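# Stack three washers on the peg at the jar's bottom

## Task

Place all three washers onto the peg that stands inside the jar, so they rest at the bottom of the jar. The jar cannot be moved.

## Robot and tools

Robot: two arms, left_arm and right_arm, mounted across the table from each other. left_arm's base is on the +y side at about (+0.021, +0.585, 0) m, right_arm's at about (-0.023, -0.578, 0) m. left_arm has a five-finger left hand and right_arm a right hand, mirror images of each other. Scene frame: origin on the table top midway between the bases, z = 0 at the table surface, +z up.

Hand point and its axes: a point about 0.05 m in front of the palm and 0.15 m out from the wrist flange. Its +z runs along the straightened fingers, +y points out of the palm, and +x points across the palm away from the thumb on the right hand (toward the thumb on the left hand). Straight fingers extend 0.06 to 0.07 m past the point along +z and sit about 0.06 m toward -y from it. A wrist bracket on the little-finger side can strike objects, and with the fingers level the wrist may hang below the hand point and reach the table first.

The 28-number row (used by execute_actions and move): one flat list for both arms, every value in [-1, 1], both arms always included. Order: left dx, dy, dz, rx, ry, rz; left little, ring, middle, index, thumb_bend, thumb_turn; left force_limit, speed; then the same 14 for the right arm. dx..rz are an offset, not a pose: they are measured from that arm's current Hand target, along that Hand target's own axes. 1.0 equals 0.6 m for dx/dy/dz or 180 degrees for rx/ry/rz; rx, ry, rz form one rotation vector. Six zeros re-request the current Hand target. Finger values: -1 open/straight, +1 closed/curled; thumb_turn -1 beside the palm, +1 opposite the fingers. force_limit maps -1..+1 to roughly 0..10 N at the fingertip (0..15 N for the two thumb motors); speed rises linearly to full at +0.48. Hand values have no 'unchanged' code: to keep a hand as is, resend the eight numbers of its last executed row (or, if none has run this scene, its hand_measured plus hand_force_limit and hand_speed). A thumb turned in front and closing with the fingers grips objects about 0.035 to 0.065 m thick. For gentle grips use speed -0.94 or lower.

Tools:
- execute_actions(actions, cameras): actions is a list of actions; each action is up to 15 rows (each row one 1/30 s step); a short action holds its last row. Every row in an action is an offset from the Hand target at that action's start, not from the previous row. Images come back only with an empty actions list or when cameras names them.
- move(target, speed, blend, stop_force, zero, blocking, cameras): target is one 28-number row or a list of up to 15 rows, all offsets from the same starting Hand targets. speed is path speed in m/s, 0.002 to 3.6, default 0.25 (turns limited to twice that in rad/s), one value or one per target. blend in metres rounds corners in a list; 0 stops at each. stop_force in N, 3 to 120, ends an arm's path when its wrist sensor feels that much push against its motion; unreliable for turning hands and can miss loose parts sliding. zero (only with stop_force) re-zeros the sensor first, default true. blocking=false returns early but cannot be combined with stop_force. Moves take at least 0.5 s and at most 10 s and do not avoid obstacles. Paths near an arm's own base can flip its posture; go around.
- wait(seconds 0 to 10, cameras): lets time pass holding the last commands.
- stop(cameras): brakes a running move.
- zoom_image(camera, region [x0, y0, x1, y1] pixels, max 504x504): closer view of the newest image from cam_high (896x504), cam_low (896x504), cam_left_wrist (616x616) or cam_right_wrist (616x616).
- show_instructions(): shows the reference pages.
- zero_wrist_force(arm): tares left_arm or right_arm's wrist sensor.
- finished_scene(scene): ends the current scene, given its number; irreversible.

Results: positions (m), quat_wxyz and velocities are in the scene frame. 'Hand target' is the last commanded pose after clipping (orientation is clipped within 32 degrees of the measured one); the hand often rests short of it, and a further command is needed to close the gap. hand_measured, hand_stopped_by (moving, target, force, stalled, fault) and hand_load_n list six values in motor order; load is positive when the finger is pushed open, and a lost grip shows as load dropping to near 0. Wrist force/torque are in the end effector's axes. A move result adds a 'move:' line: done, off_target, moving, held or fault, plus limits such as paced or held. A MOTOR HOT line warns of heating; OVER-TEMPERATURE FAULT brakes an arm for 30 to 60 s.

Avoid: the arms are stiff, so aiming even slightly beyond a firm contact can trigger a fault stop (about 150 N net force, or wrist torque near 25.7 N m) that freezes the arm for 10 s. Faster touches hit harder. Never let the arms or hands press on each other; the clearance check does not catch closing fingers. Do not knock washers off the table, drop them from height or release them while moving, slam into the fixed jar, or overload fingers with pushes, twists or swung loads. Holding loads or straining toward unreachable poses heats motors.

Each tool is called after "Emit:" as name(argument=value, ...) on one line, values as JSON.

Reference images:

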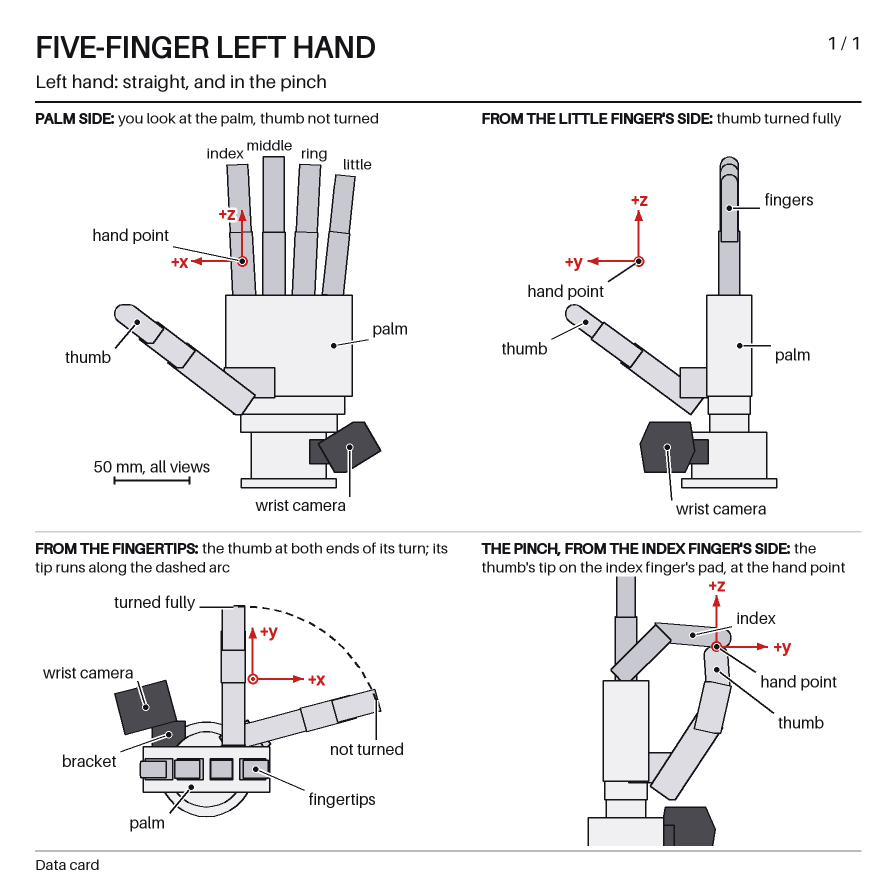

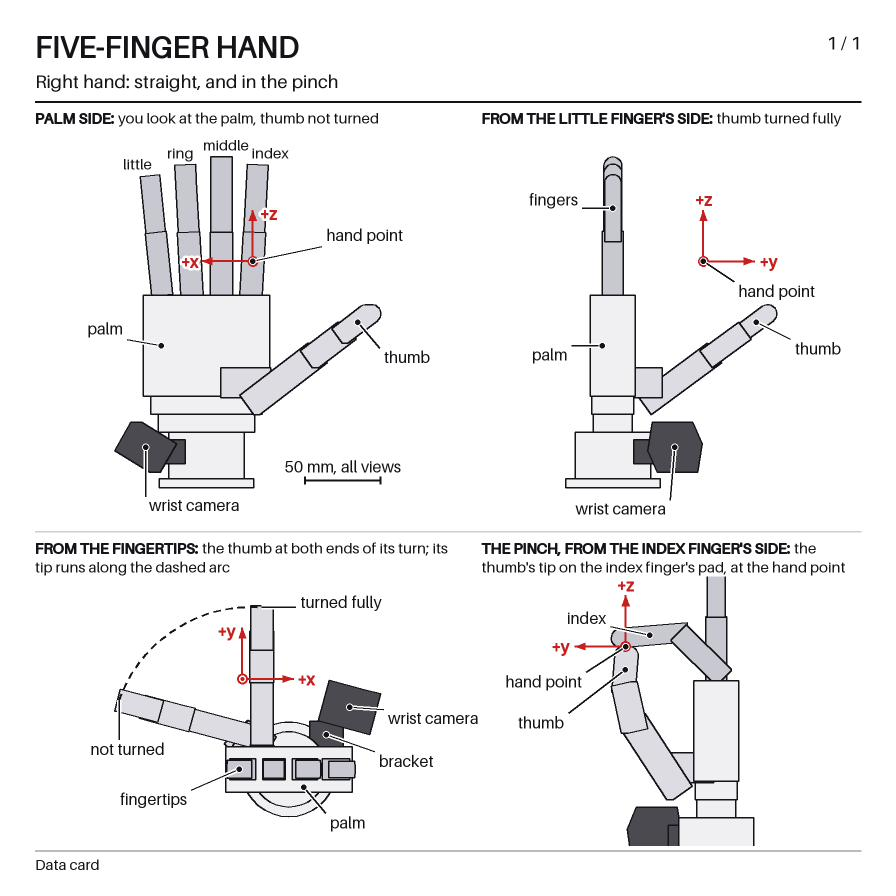

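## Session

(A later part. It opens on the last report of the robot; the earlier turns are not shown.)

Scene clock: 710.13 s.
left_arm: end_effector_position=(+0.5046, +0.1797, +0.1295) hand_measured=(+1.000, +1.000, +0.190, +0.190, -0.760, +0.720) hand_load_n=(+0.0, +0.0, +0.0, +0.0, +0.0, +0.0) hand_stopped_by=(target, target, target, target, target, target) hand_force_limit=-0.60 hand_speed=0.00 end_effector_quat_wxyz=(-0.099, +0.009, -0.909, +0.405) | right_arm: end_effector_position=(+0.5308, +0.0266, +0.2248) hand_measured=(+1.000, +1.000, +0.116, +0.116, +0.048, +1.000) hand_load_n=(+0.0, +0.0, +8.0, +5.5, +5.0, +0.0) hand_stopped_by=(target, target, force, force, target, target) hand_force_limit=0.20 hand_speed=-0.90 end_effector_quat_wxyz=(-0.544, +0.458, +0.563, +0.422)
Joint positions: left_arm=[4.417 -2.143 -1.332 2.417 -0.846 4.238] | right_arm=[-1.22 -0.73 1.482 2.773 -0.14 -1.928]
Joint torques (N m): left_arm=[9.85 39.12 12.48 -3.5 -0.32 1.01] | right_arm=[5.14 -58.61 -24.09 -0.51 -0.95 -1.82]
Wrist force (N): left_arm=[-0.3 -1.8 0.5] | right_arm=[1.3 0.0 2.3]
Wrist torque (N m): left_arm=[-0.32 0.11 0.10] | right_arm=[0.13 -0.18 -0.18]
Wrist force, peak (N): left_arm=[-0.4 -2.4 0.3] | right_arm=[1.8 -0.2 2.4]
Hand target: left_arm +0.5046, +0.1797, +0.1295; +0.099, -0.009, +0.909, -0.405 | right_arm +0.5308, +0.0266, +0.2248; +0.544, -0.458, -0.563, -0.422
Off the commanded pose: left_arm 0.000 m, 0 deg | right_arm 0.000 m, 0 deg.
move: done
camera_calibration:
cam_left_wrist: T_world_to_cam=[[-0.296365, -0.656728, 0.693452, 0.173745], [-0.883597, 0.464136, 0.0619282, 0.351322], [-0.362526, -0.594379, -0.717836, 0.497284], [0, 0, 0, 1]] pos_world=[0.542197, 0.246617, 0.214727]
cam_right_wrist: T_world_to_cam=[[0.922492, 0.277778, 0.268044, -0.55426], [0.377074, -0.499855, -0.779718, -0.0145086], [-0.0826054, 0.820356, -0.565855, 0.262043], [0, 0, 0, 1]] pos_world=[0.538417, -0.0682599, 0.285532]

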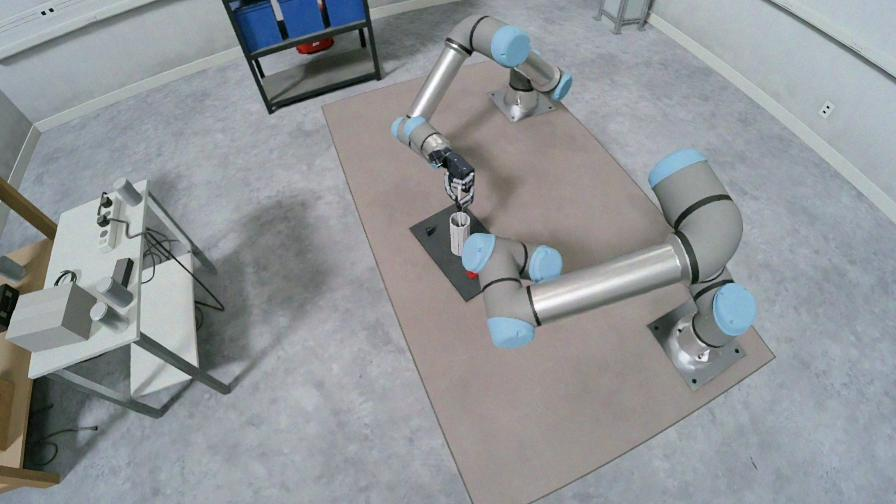

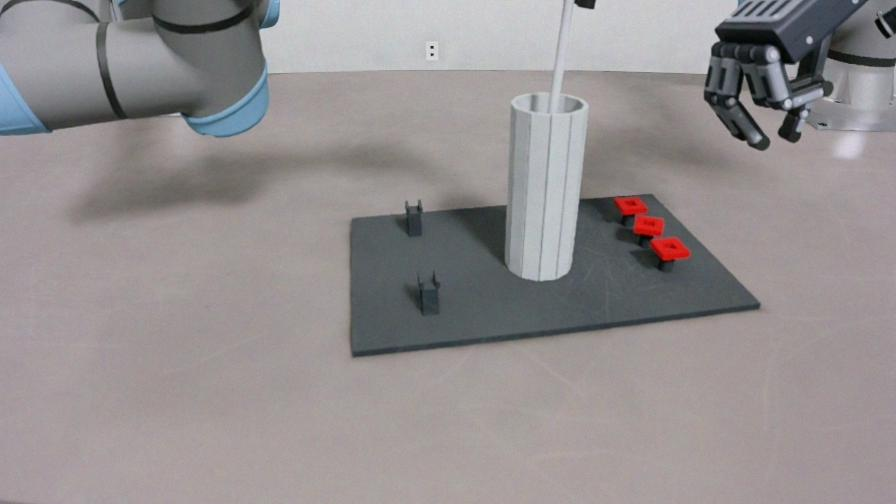

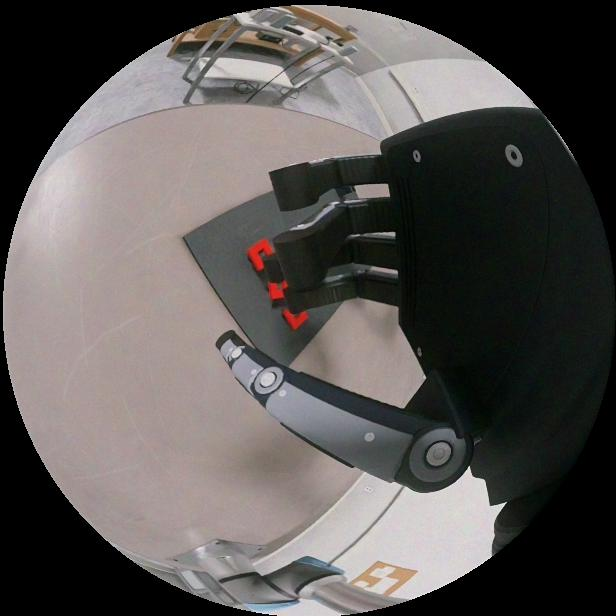

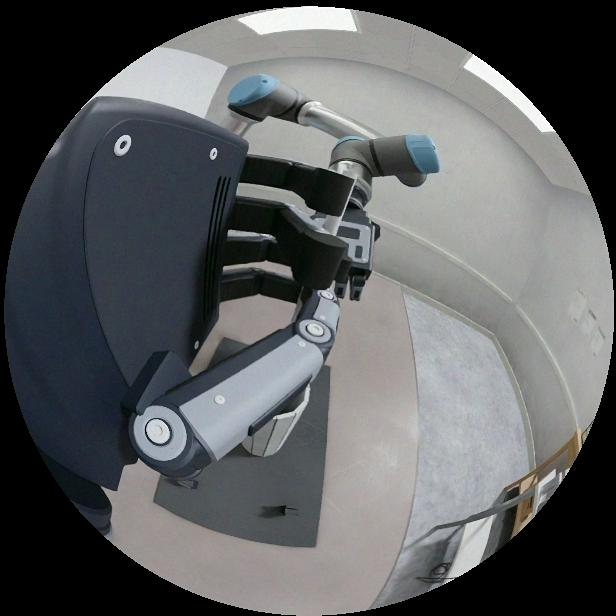

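Emit:
move(target=[0,0,0,0,0,0,1,1,0.19,0.19,-0.76,0.72,-0.6,0.0,0,-0.00847,-0.01672,-0.00007,0.0283,-0.0134,1,1,0.61,0.61,0.05,1,0.2,-0.9], speed=0.06, cameras=["cam_high", "cam_low"])

Emit:
zoom_image(camera="cam_low", region=[500, 0, 620, 120])

Emit:
zoom_image(camera="cam_high", region=[440, 175, 480, 255])

Scene clock: 769.93 s.
left_arm: end_effector_position=(+0.5046, +0.1797, +0.1295) hand_measured=(+1.000, +1.000, +0.190, +0.190, -0.760, +0.720) hand_load_n=(+0.0, +0.5, +0.0, +0.0, +0.0, +0.0) hand_stopped_by=(target, target, target, target, target, target) hand_force_limit=-0.60 hand_speed=0.00 end_effector_quat_wxyz=(-0.099, +0.009, -0.909, +0.405) | right_arm: end_effector_position=(+0.5282, +0.0157, +0.2254) hand_measured=(+1.000, +1.000, +0.116, +0.116, +0.048, +1.000) hand_load_n=(+0.0, +0.0, +8.0, +5.5, +5.5, +0.0) hand_stopped_by=(target, target, force, force, target, target) hand_force_limit=0.20 hand_speed=-0.90 end_effector_quat_wxyz=(-0.559, +0.427, +0.548, +0.453) end_effector_velocity=(+0.000, +0.000, -0.001) end_effector_angular_velocity=(+0.000, -0.002, +0.001)
Joint positions: left_arm=[4.417 -2.143 -1.332 2.417 -0.846 4.238] | right_arm=[-1.239 -0.583 1.259 2.15 -0.117 -1.276]
Joint velocities: left_arm=[within noise] | right_arm=[0 0 0.003 0.003 0.001 -0.007]
Joint torques (N m): left_arm=[9.84 38.84 19.21 -3.52 -0.31 1.02] | right_arm=[-8.32 -58.97 -6.66 2.11 0.25 -2.08]
Wrist force (N): left_arm=[-0.3 -1.8 0.4] | right_arm=[1.0 0.2 2.7]
Wrist torque (N m): left_arm=[-0.32 0.11 0.10] | right_arm=[0.15 -0.19 -0.09]
Wrist force, peak (N): left_arm=[-0.5 -2.3 0.7] | right_arm=[1.3 -0.3 3.0]
Hand target: left_arm +0.5046, +0.1797, +0.1295; +0.099, -0.009, +0.909, -0.405 | right_arm +0.5281, +0.0157, +0.2255; +0.560, -0.427, -0.548, -0.453
Off the commanded pose: left_arm 0.000 m, 0 deg | right_arm 0.000 m, 0 deg.
move: done
Images, in order (width x height): cam_high 896x504, cam_low 896x504.

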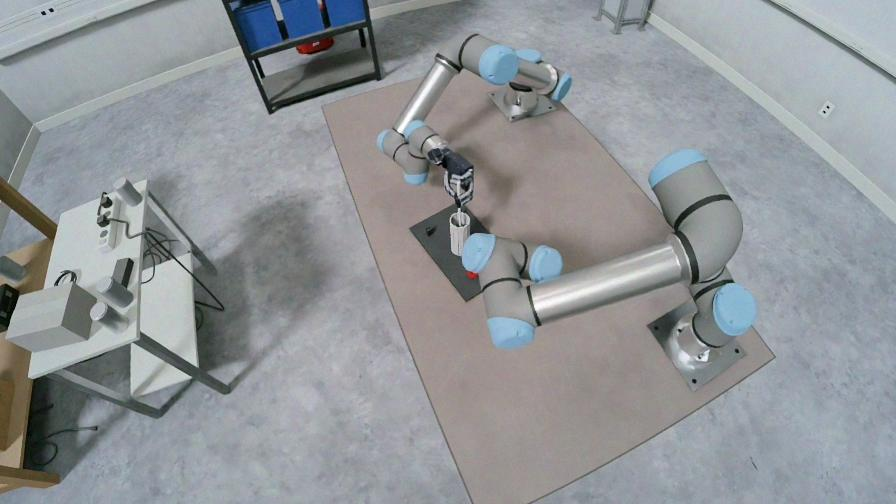

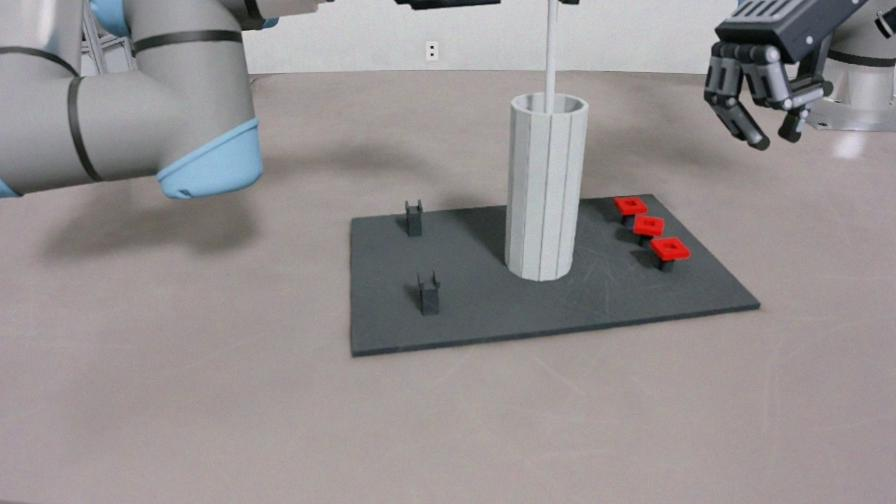

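Scaled by 4.200.

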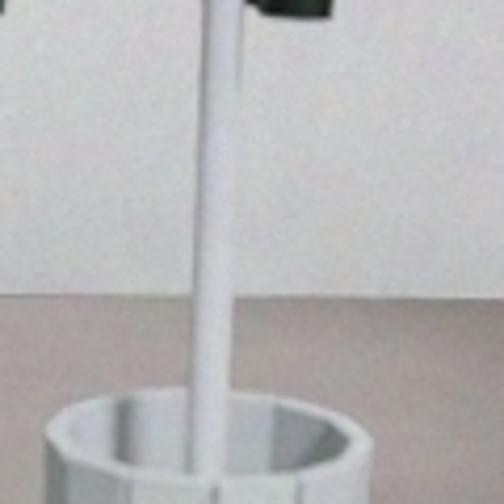

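Scaled by 6.300.

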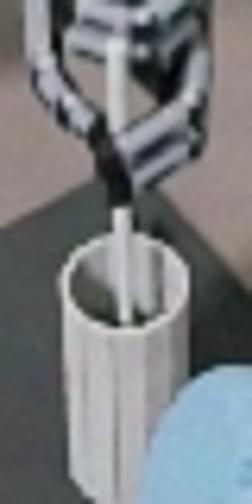

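Emit:
move(target=[0,0,0,0,0,0,1,1,0.19,0.19,-0.76,0.72,-0.6,0.0,-0.1,-0.0043,-0.003,0,0,0,1,1,0.61,0.61,0.05,1,0.2,-0.9], speed=0.02, stop_force=3, cameras=["cam_low", "cam_high"])

Emit:
zoom_image(camera="cam_low", region=[480, 0, 620, 120])

Scene clock: 790.80 s.
left_arm: end_effector_position=(+0.5046, +0.1797, +0.1295) hand_measured=(+1.000, +1.000, +0.190, +0.190, -0.760, +0.720) hand_load_n=(+0.0, +0.0, +0.0, +0.5, +0.0, +0.0) hand_stopped_by=(target, target, target, target, target, target) hand_force_limit=-0.60 hand_speed=0.00 end_effector_quat_wxyz=(-0.099, +0.009, -0.909, +0.405) | right_arm: end_effector_position=(+0.5268, +0.0157, +0.1732) hand_measured=(+1.000, +1.000, +0.116, +0.116, +0.048, +1.000) hand_load_n=(+0.0, +0.0, +7.5, +6.0, +5.5, -2.0) hand_stopped_by=(target, target, force, force, target, target) hand_force_limit=0.20 hand_speed=-0.90 end_effector_quat_wxyz=(-0.560, +0.427, +0.548, +0.453)
Joint positions: left_arm=[4.417 -2.143 -1.332 2.417 -0.846 4.238] | right_arm=[-1.238 -0.501 1.251 2.076 -0.118 -1.277]
Joint torques (N m): left_arm=[9.3 38.77 20.53 -3.4 -0.17 0.86] | right_arm=[2.73 -61.57 -6.61 1.98 0.74 -1.7]
Wrist force (N): left_arm=[-0.4 -1.8 0.6] | right_arm=[2.0 -0.1 2.6]
Wrist torque (N m): left_arm=[-0.32 0.12 0.09] | right_arm=[0.09 -0.33 0.00]
Wrist force, peak (N): left_arm=[-0.4 -2.3 0.7] | right_arm=[12.9 0.1 3.0]
Hand target: left_arm +0.5046, +0.1797, +0.1295; +0.099, -0.009, +0.909, -0.405 | right_arm +0.5268, +0.0157, +0.1732; +0.560, -0.427, -0.548, -0.453 (not the last commanded pose)
Off the commanded pose: left_arm 0.000 m, 0 deg | right_arm 0.008 m, 0 deg.
move: contact (right_arm)
Images, in order (width x height): cam_high 896x504, cam_low 896x504.

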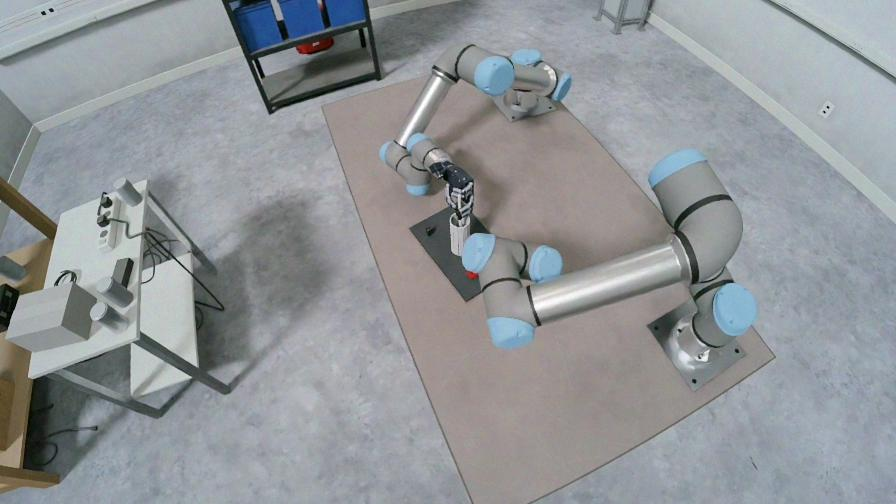

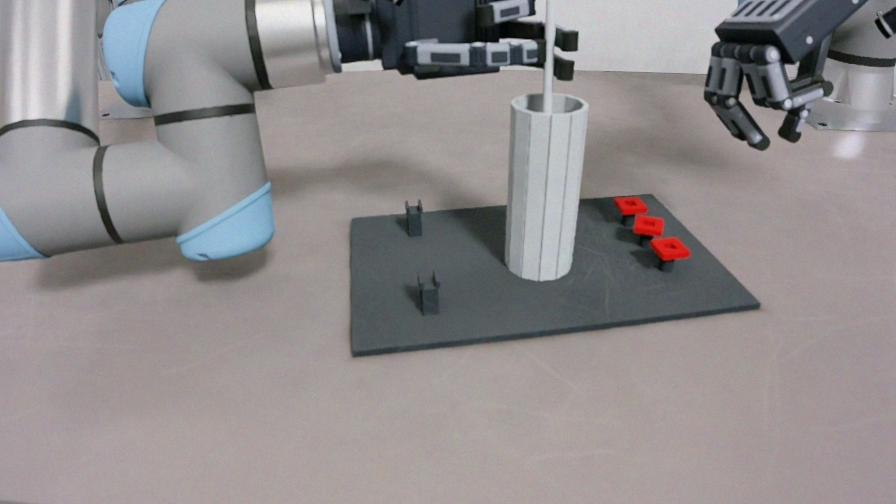

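Scaled by 3.600.

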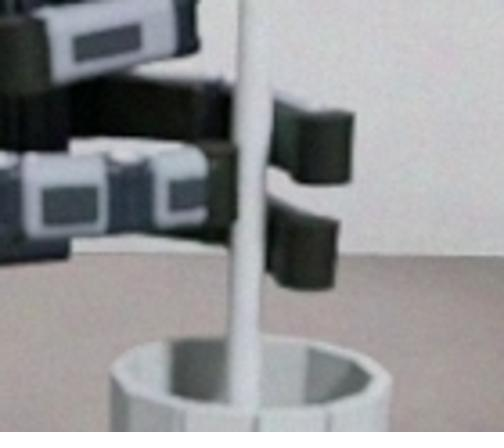

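Emit:
move(target=[[0,0,0,0,0,0,1,1,0.19,0.19,-0.76,0.72,-0.6,0.0,-0.0018,0.0206,0,0,0,0.0306,1,1,0.61,0.61,0.05,1,0.2,-0.9],[0,0,0,0,0,0,1,1,0.19,0.19,-0.76,0.72,-0.6,0.0,-0.0055,0.0409,0,0,0,0.0611,1,1,0.61,0.61,0.05,1,0.2,-0.9]], speed=0.03, blend=0.003, cameras=["cam_low", "cam_high", "cam_right_wrist"])

Emit:
zoom_image(camera="cam_low", region=[480, 0, 620, 120])

Emit:
zoom_image(camera="cam_high", region=[435, 165, 495, 255])

Scene clock: 939.77 s.
left_arm: end_effector_position=(+0.5046, +0.1797, +0.1295) hand_measured=(+1.000, +1.000, +0.190, +0.190, -0.760, +0.720) hand_load_n=(+0.0, +0.0, +0.0, +0.0, +0.0, +0.0) hand_stopped_by=(target, target, target, target, target, target) hand_force_limit=-0.60 hand_speed=0.00 end_effector_quat_wxyz=(-0.099, +0.009, -0.909, +0.405) | right_arm: end_effector_position=(+0.5508, +0.0214, +0.1704) hand_measured=(+1.000, +1.000, +0.116, +0.116, +0.048, +1.000) hand_load_n=(+0.0, +0.0, +7.5, +6.0, +5.5, -2.0) hand_stopped_by=(target, target, force, force, target, target) hand_force_limit=0.20 hand_speed=-0.90 end_effector_quat_wxyz=(-0.600, +0.477, +0.504, +0.397)
Joint positions: left_arm=[4.417 -2.143 -1.332 2.417 -0.846 4.238] | right_arm=[-1.244 -0.453 1.115 2.149 -0.113 -1.069]
Joint torques (N m): left_arm=[9.3 38.95 20.74 -3.43 -0.17 0.98] | right_arm=[-8.55 -51.13 -18.95 -1.21 0.78 2.02]
Wrist force (N): left_arm=[-0.1 -1.9 0.2] | right_arm=[1.5 -0.4 2.8]
Wrist torque (N m): left_arm=[-0.30 0.09 0.11] | right_arm=[0.10 -0.26 -0.18]
Wrist force, peak (N): left_arm=[0.0 -2.3 0.6] | right_arm=[1.8 0.5 3.1]
Hand target: left_arm +0.5046, +0.1797, +0.1295; +0.099, -0.009, +0.909, -0.405 | right_arm +0.5508, +0.0214, +0.1704; +0.600, -0.477, -0.504, -0.397
Off the commanded pose: left_arm 0.000 m, 0 deg | right_arm 0.000 m, 0 deg.
move: done
camera_calibration:
cam_right_wrist: T_world_to_cam=[[0.955733, 0.265872, 0.126044, -0.550502], [0.240158, -0.457378, -0.85623, 0.0204187], [-0.169998, 0.848597, -0.500982, 0.273557], [0, 0, 0, 1]] pos_world=[0.567733, -0.0764376, 0.223918]
Images, in order (width x height): cam_high 896x504, cam_low 896x504, cam_right_wrist 616x616.

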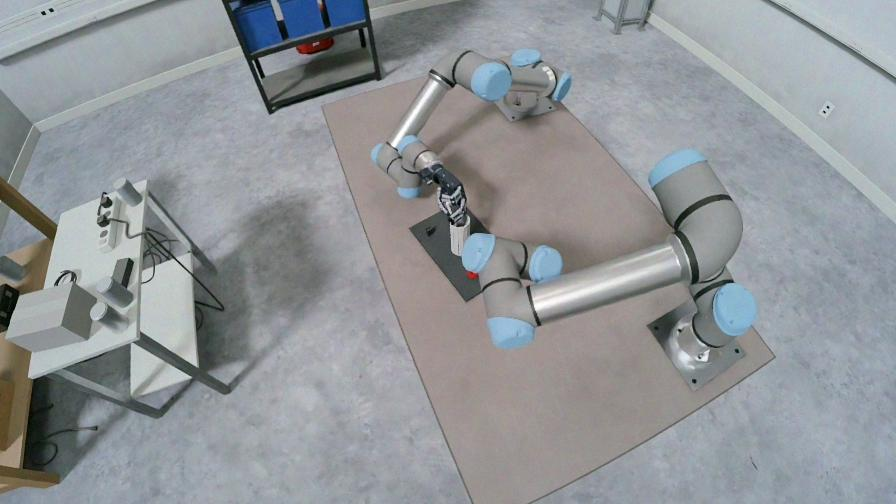

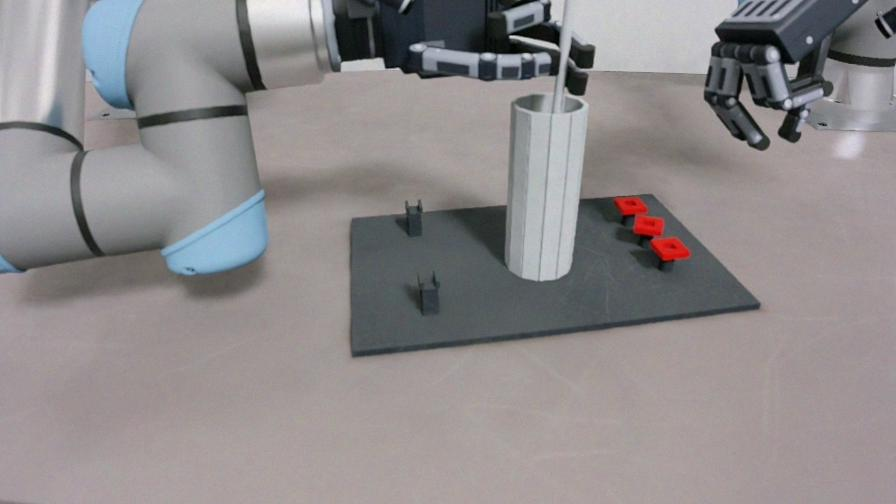

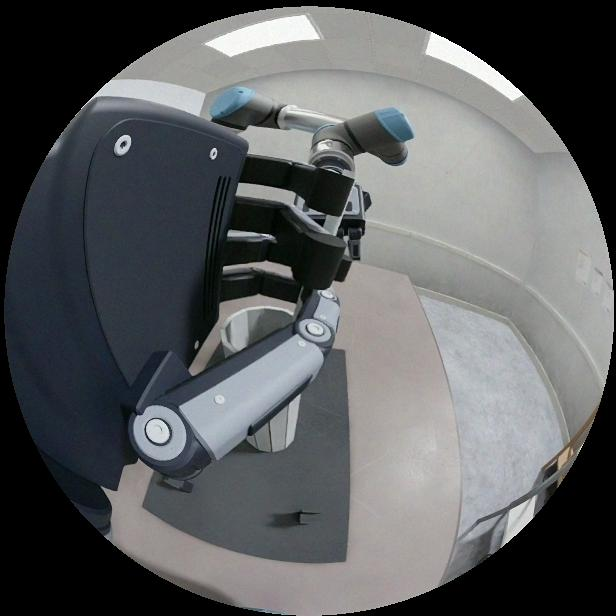

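Scaled by 3.600.

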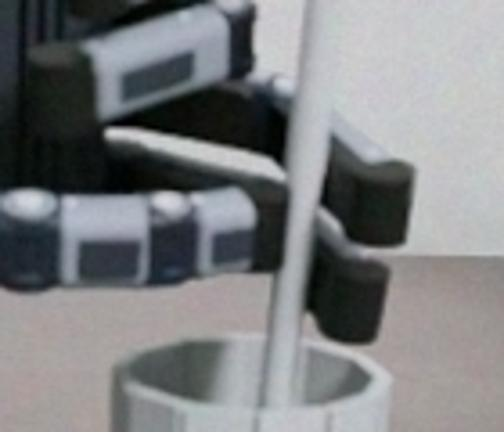

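Scaled by 5.600.

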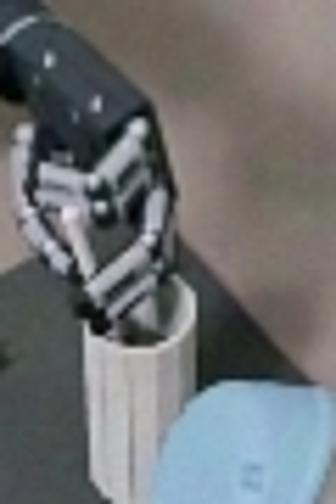

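Emit:
move(target=[0,0,0,0,0,0,1,1,0.19,0.19,-0.76,0.72,-0.6,0.0,0,0,0,0,0,0,1,1,0.0,0.0,-0.5,1,0.2,-0.7], cameras=["cam_low", "cam_high"])

Emit:
zoom_image(camera="cam_low", region=[480, 0, 620, 120])

Emit:
zoom_image(camera="cam_high", region=[435, 165, 495, 255])

Scene clock: 955.63 s.
left_arm: end_effector_position=(+0.5046, +0.1797, +0.1295) hand_measured=(+1.000, +1.000, +0.190, +0.190, -0.760, +0.720) hand_load_n=(+0.5, +0.0, +0.0, +0.0, +0.5, +0.0) hand_stopped_by=(target, target, target, target, target, target) hand_force_limit=-0.60 hand_speed=0.00 end_effector_quat_wxyz=(-0.099, +0.009, -0.909, +0.405) | right_arm: end_effector_position=(+0.5508, +0.0214, +0.1704) hand_measured=(+1.000, +1.000, +0.000, +0.000, -0.500, +1.000) hand_load_n=(+0.0, +0.0, +0.0, +0.0, +0.0, +0.5) hand_stopped_by=(target, target, target, target, target, target) hand_force_limit=0.20 hand_speed=-0.70 end_effector_quat_wxyz=(-0.600, +0.477, +0.504, +0.397)
Joint positions: left_arm=[4.417 -2.143 -1.332 2.417 -0.846 4.238] | right_arm=[-1.244 -0.453 1.115 2.149 -0.113 -1.069]
Joint torques (N m): left_arm=[9.04 38.33 20.85 -3.48 -0.13 0.82] | right_arm=[-1.36 -50.71 -23.1 -1.4 -1.06 2.18]
Wrist force (N): left_arm=[-0.6 -1.8 0.3] | right_arm=[2.2 -0.5 2.6]
Wrist torque (N m): left_arm=[-0.29 0.16 0.08] | right_arm=[0.12 -0.27 -0.17]
Wrist force, peak (N): left_arm=[-0.5 -2.2 0.6] | right_arm=[2.2 -0.4 3.1]
Hand target: left_arm +0.5046, +0.1797, +0.1295; +0.099, -0.009, +0.909, -0.405 | right_arm +0.5508, +0.0214, +0.1704; +0.600, -0.477, -0.504, -0.397
Off the commanded pose: left_arm 0.000 m, 0 deg | right_arm 0.000 m, 0 deg.
move: done
Images, in order (width x height): cam_high 896x504, cam_low 896x504.

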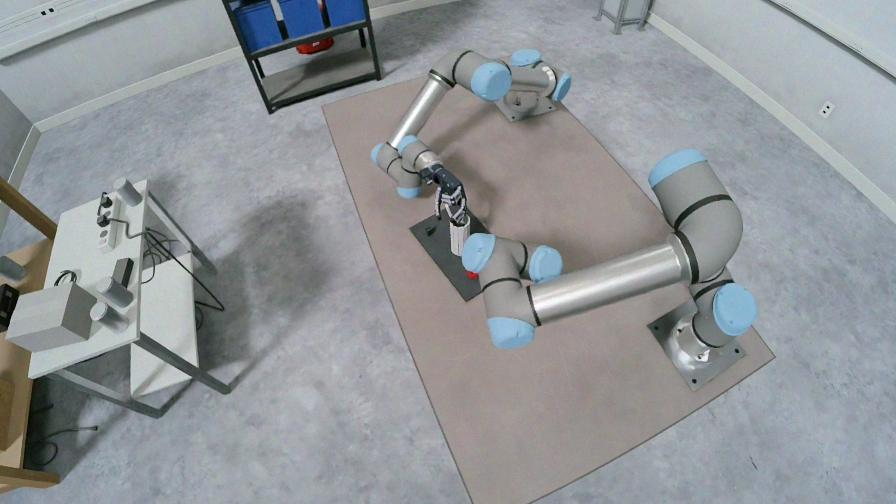

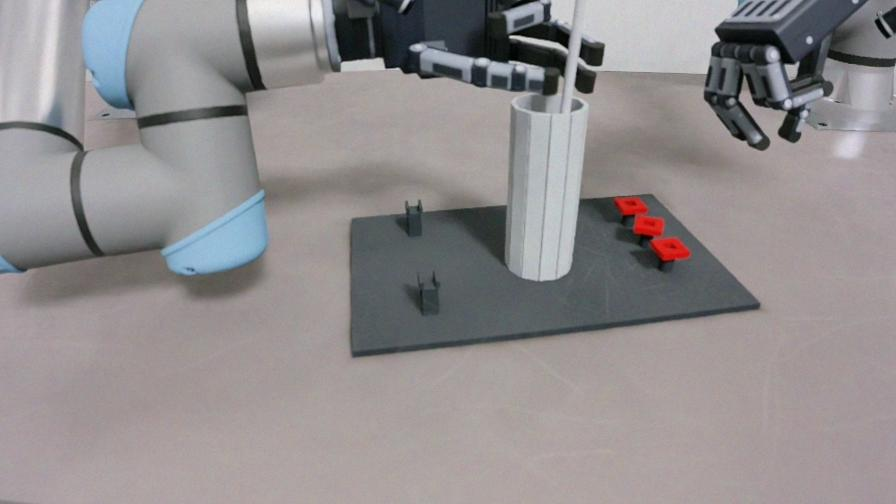

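Scaled by 3.600.

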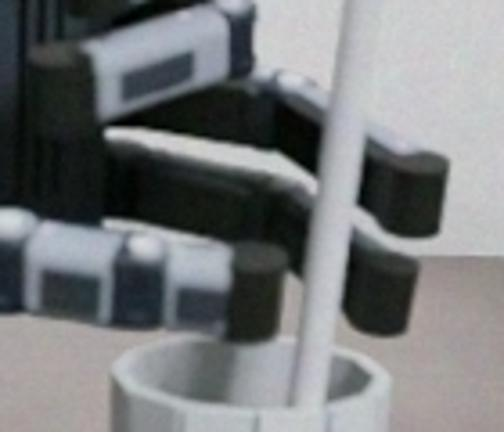

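Scaled by 5.600.

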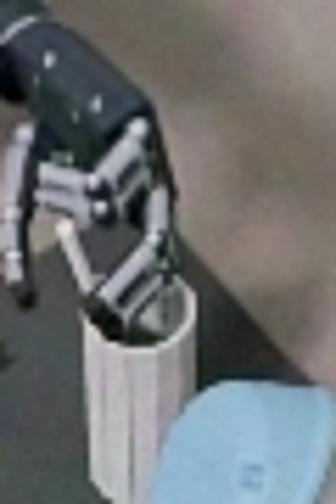

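Emit:
move(target=[0,0,0,0,0,0,1,1,0.19,0.19,-0.76,0.72,-0.6,0.0,0,0,0,0,0,0,1,1,-1,-1,-0.5,1,0.2,-0.7])

Emit:
move(target=[0,0,0,0,0,0,1,1,0.19,0.19,-0.76,0.72,-0.6,0.0,0,-0.1,0,0,0,0,1,1,-1,-1,-0.5,1,0.2,-0.7], speed=0.05, cameras=["cam_low", "cam_high", "cam_right_wrist"])

Emit:
zoom_image(camera="cam_low", region=[480, 0, 620, 120])

Emit:
zoom_image(camera="cam_high", region=[435, 165, 495, 255])

Emit:
zoom_image(camera="cam_right_wrist", region=[220, 150, 460, 440])

Scene clock: 987.07 s.
left_arm: end_effector_position=(+0.5046, +0.1797, +0.1295) hand_measured=(+1.000, +1.000, +0.190, +0.190, -0.760, +0.720) hand_load_n=(+0.0, +0.0, +0.0, +0.0, +0.5, +0.0) hand_stopped_by=(target, target, target, target, target, target) hand_force_limit=-0.60 hand_speed=0.00 end_effector_quat_wxyz=(-0.099, +0.009, -0.909, +0.405) | right_arm: end_effector_position=(+0.5508, +0.0214, +0.1704) hand_measured=(+1.000, +1.000, -1.000, -1.000, -0.500, +1.000) hand_load_n=(+0.0, +0.0, +0.0, +0.0, +0.0, +0.5) hand_stopped_by=(target, target, target, target, target, target) hand_force_limit=0.20 hand_speed=-0.70 end_effector_quat_wxyz=(-0.600, +0.477, +0.504, +0.397)
Joint positions: left_arm=[4.417 -2.143 -1.332 2.417 -0.846 4.238] | right_arm=[-1.244 -0.453 1.115 2.149 -0.113 -1.069]
Joint torques (N m): left_arm=[8.86 38.33 20.14 -3.41 -0.16 0.93] | right_arm=[2.88 -49.38 -21.76 -0.23 -1.29 2.53]
Wrist force (N): left_arm=[-0.4 -2.0 0.5] | right_arm=[2.2 -0.6 2.6]
Wrist torque (N m): left_arm=[-0.33 0.14 0.09] | right_arm=[0.10 -0.28 -0.17]
Wrist force, peak (N): left_arm=[-0.5 -2.4 0.2] | right_arm=[2.4 -0.8 2.9]
Hand target: left_arm +0.5046, +0.1797, +0.1295; +0.099, -0.009, +0.909, -0.405 | right_arm +0.5508, +0.0214, +0.1704; +0.600, -0.477, -0.504, -0.397
Off the commanded pose: left_arm 0.000 m, 0 deg | right_arm 0.000 m, 0 deg.
move: done

Scene clock: 988.60 s.
left_arm: end_effector_position=(+0.5046, +0.1797, +0.1295) hand_measured=(+1.000, +1.000, +0.190, +0.190, -0.760, +0.720) hand_load_n=(+0.0, +0.0, +0.0, +0.0, +0.0, +0.0) hand_stopped_by=(target, target, target, target, target, target) hand_force_limit=-0.60 hand_speed=0.00 end_effector_quat_wxyz=(-0.099, +0.009, -0.909, +0.405) | right_arm: end_effector_position=(+0.4932, +0.0077, +0.1808) hand_measured=(+1.000, +1.000, -1.000, -1.000, -0.500, +1.000) hand_load_n=(+0.0, +0.0, +0.0, +0.0, +0.0, +0.0) hand_stopped_by=(target, target, target, target, target, target) hand_force_limit=0.20 hand_speed=-0.70 end_effector_quat_wxyz=(-0.600, +0.477, +0.504, +0.397)
Joint positions: left_arm=[4.417 -2.143 -1.332 2.417 -0.846 4.238] | right_arm=[-1.234 -0.581 1.37 2.048 -0.122 -1.095]
Joint torques (N m): left_arm=[9.59 38.9 20.65 -3.52 -0.03 0.79] | right_arm=[-2.17 -43.63 -22.37 1.95 -1.5 -2.33]
Wrist force (N): left_arm=[-0.2 -1.8 0.3] | right_arm=[2.4 0.1 2.8]
Wrist torque (N m): left_arm=[-0.30 0.10 0.10] | right_arm=[0.18 -0.28 -0.03]
Wrist force, peak (N): left_arm=[-0.5 -2.1 0.9] | right_arm=[2.7 -0.3 2.9]
Hand target: left_arm +0.5046, +0.1797, +0.1295; +0.099, -0.009, +0.909, -0.405 | right_arm +0.4933, +0.0076, +0.1807; +0.600, -0.477, -0.504, -0.397
Off the commanded pose: left_arm 0.000 m, 0 deg | right_arm 0.000 m, 0 deg.
move: done
camera_calibration:
cam_right_wrist: T_world_to_cam=[[0.955726, 0.265884, 0.126067, -0.493121], [0.240184, -0.457371, -0.856226, 0.0368774], [-0.169998, 0.848597, -0.500982, 0.280601], [0, 0, 0, 1]] pos_world=[0.510133, -0.0901376, 0.234318]
Images, in order (width x height): cam_high 896x504, cam_low 896x504, cam_right_wrist 616x616.

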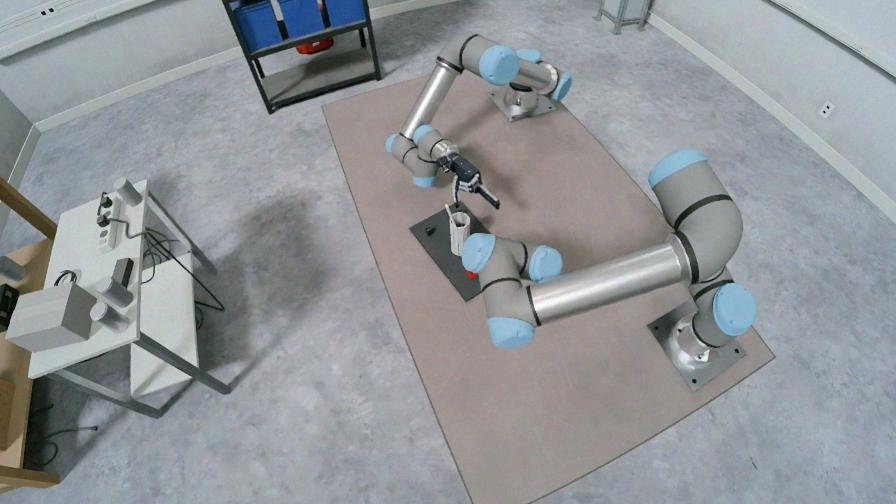

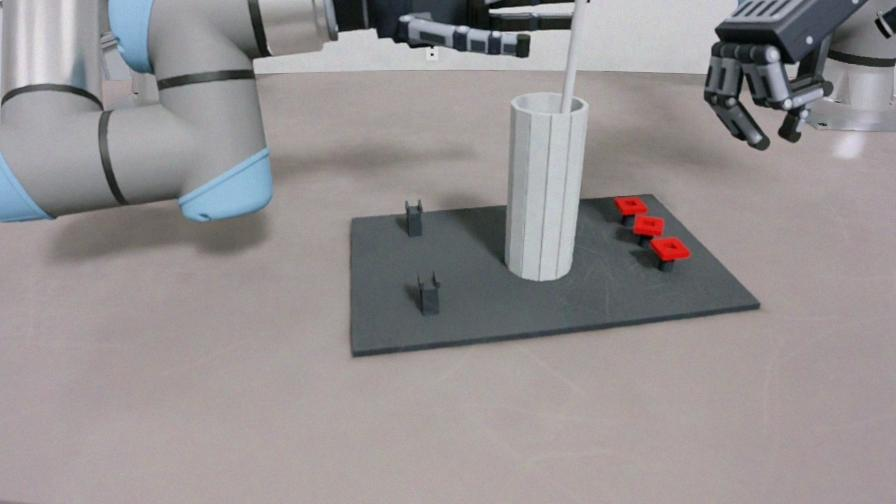

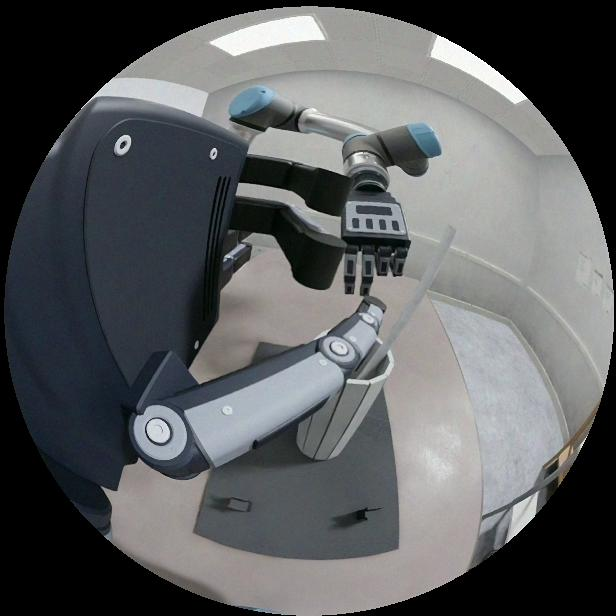

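Scaled by 3.600.

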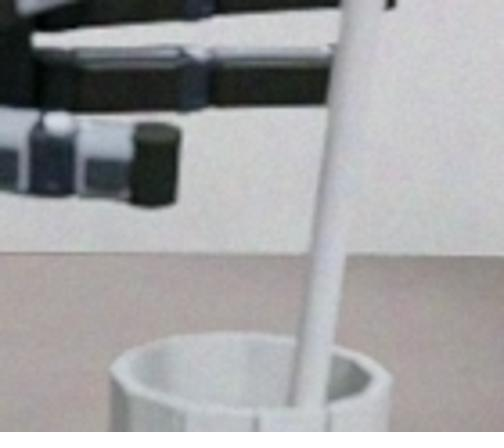

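Scaled by 5.600.

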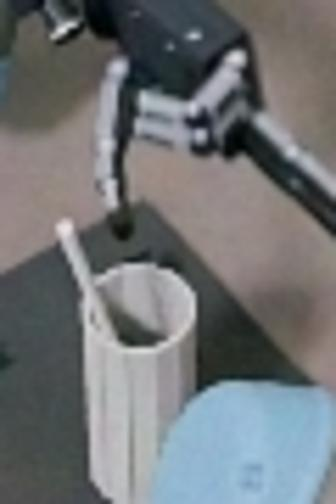

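Scaled by 1.738 from the camera's 616x616 image, which has a finer 880x880 frame.

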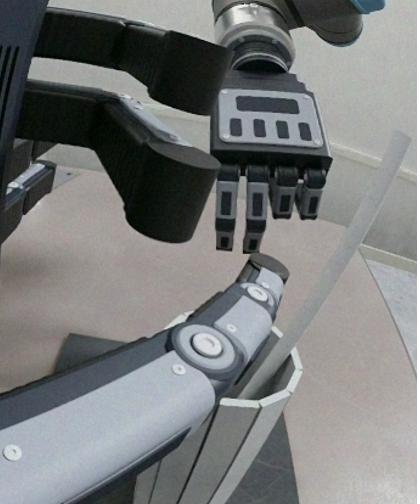

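Emit:
move(target=[0,0,0,0,0,0,1,1,0.19,0.19,-0.76,0.72,-0.6,0.0,0,0.0035,0.0149,0,0,0,-1,-1,0,0,-0.5,1,0.2,-0.5], speed=0.03)

Emit:
move(target=[0,0,0,0,0,0,1,1,0.19,0.19,-0.76,0.72,-0.6,0.0,0,0.1,0,0,0,0,-1,-1,0,0,-0.5,1,0.2,-0.5], speed=0.03, stop_force=4, cameras=["cam_low", "cam_high", "cam_right_wrist"])

Emit:
zoom_image(camera="cam_low", region=[480, 0, 620, 120])

Emit:
zoom_image(camera="cam_high", region=[435, 165, 495, 255])

Emit:
zoom_image(camera="cam_right_wrist", region=[220, 150, 460, 440])

Scene clock: 1060.87 s.
left_arm: end_effector_position=(+0.5046, +0.1797, +0.1295) hand_measured=(+1.000, +1.000, +0.190, +0.190, -0.760, +0.720) hand_load_n=(+0.5, +0.0, +0.5, +0.0, +0.0, +0.0) hand_stopped_by=(target, target, target, target, target, target) hand_force_limit=-0.60 hand_speed=0.00 end_effector_quat_wxyz=(-0.099, +0.009, -0.909, +0.405) | right_arm: end_effector_position=(+0.4933, +0.0168, +0.1807) hand_measured=(-1.000, -1.000, +0.000, +0.000, -0.500, +1.000) hand_load_n=(+0.0, +0.0, +0.0, +0.0, +0.0, +0.0) hand_stopped_by=(target, target, target, target, target, target) hand_force_limit=0.20 hand_speed=-0.50 end_effector_quat_wxyz=(-0.600, +0.477, +0.504, +0.397)
Joint positions: left_arm=[4.417 -2.143 -1.332 2.417 -0.846 4.238] | right_arm=[-1.22 -0.576 1.362 2.082 -0.136 -1.127]
Joint torques (N m): left_arm=[8.84 38.91 20.46 -3.38 0.06 0.88] | right_arm=[-9.31 -59.87 -8.32 -1.15 0.4 2.05]
Wrist force (N): left_arm=[-0.2 -1.8 0.4] | right_arm=[2.1 0.0 2.8]
Wrist torque (N m): left_arm=[-0.30 0.10 0.10] | right_arm=[0.16 -0.24 -0.04]
Wrist force, peak (N): left_arm=[-0.3 -2.2 0.7] | right_arm=[2.5 -0.2 3.2]
Hand target: left_arm +0.5046, +0.1797, +0.1295; +0.099, -0.009, +0.909, -0.405 | right_arm +0.4933, +0.0168, +0.1807; +0.600, -0.477, -0.504, -0.397
Off the commanded pose: left_arm 0.000 m, 0 deg | right_arm 0.000 m, 0 deg.
move: done

Scene clock: 1063.80 s.
left_arm: end_effector_position=(+0.5046, +0.1797, +0.1295) hand_measured=(+1.000, +1.000, +0.190, +0.190, -0.760, +0.720) hand_load_n=(+0.0, +0.0, +0.0, +0.0, +0.0, +0.0) hand_stopped_by=(target, target, target, target, target, target) hand_force_limit=-0.60 hand_speed=0.00 end_effector_quat_wxyz=(-0.099, +0.009, -0.909, +0.405) | right_arm: end_effector_position=(+0.5508, +0.0306, +0.1703) hand_measured=(-1.000, -1.000, +0.000, +0.000, -0.500, +1.000) hand_load_n=(+0.0, +0.0, +0.0, +0.0, +0.0, +0.5) hand_stopped_by=(target, target, target, target, target, target) hand_force_limit=0.20 hand_speed=-0.50 end_effector_quat_wxyz=(-0.600, +0.477, +0.504, +0.397)
Joint positions: left_arm=[4.417 -2.143 -1.332 2.417 -0.846 4.238] | right_arm=[-1.231 -0.448 1.107 2.186 -0.125 -1.103]
Joint torques (N m): left_arm=[8.47 38.5 20.16 -3.43 0.04 0.78] | right_arm=[3.43 -62.85 -6.8 -1.09 -0.58 1.54]
Wrist force (N): left_arm=[-0.2 -1.8 0.3] | right_arm=[2.2 -0.2 2.6]
Wrist torque (N m): left_arm=[-0.29 0.09 0.11] | right_arm=[0.16 -0.26 -0.16]
Wrist force, peak (N): left_arm=[-0.4 -2.3 0.7] | right_arm=[2.3 -0.1 3.1]
Hand target: left_arm +0.5046, +0.1797, +0.1295; +0.099, -0.009, +0.909, -0.405 | right_arm +0.5507, +0.0306, +0.1703; +0.600, -0.477, -0.504, -0.397
Off the commanded pose: left_arm 0.000 m, 0 deg | right_arm 0.000 m, 0 deg.
move: done
camera_calibration:
cam_right_wrist: T_world_to_cam=[[0.955756, 0.265828, 0.125963, -0.552945], [0.240067, -0.457404, -0.856242, 0.0246793], [-0.169997, 0.848597, -0.500983, 0.265749], [0, 0, 0, 1]] pos_world=[0.567733, -0.0672376, 0.223918]
Images, in order (width x height): cam_high 896x504, cam_low 896x504, cam_right_wrist 616x616.

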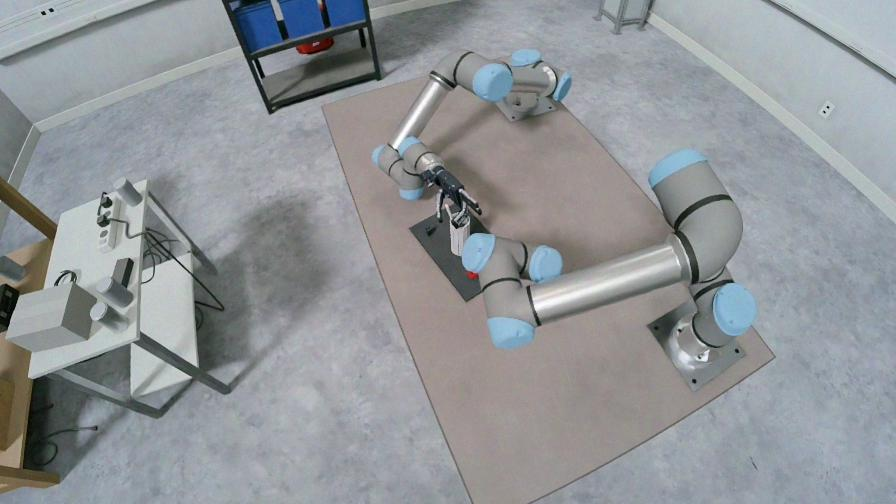

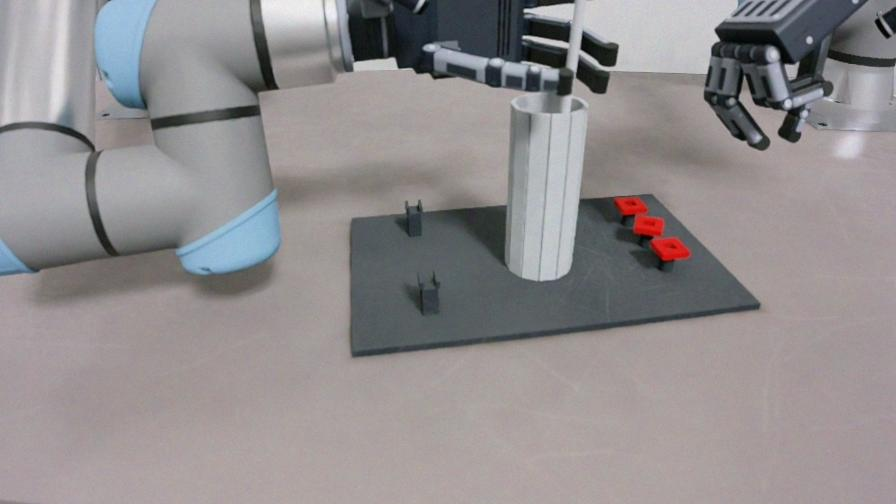

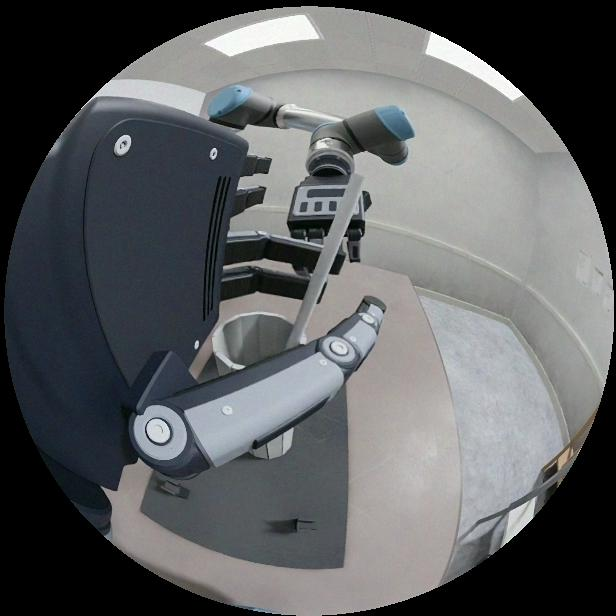

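Scaled by 3.600.

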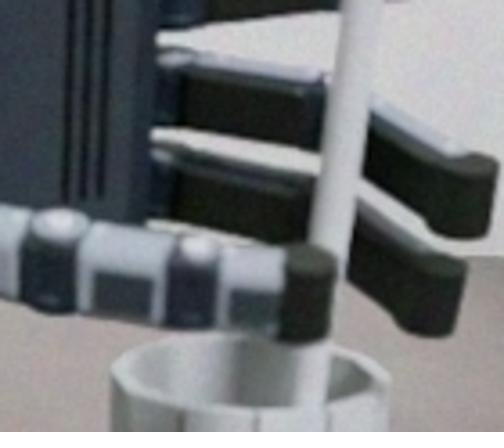

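Scaled by 5.600.

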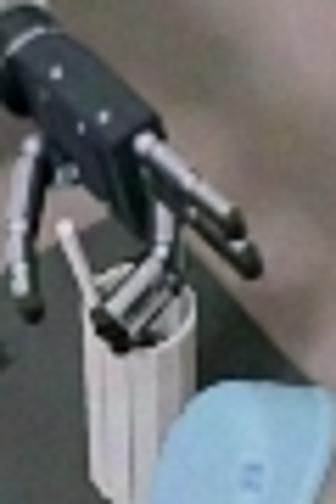

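Scaled by 1.738 from the camera's 616x616 image, which has a finer 880x880 frame.

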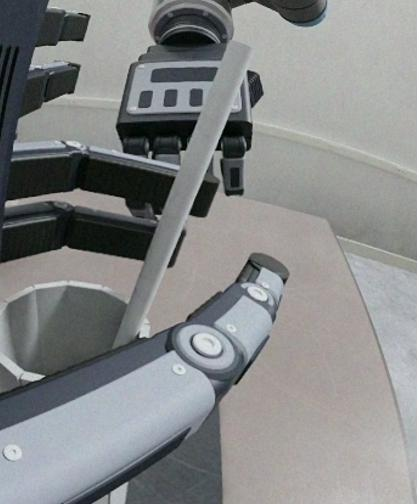

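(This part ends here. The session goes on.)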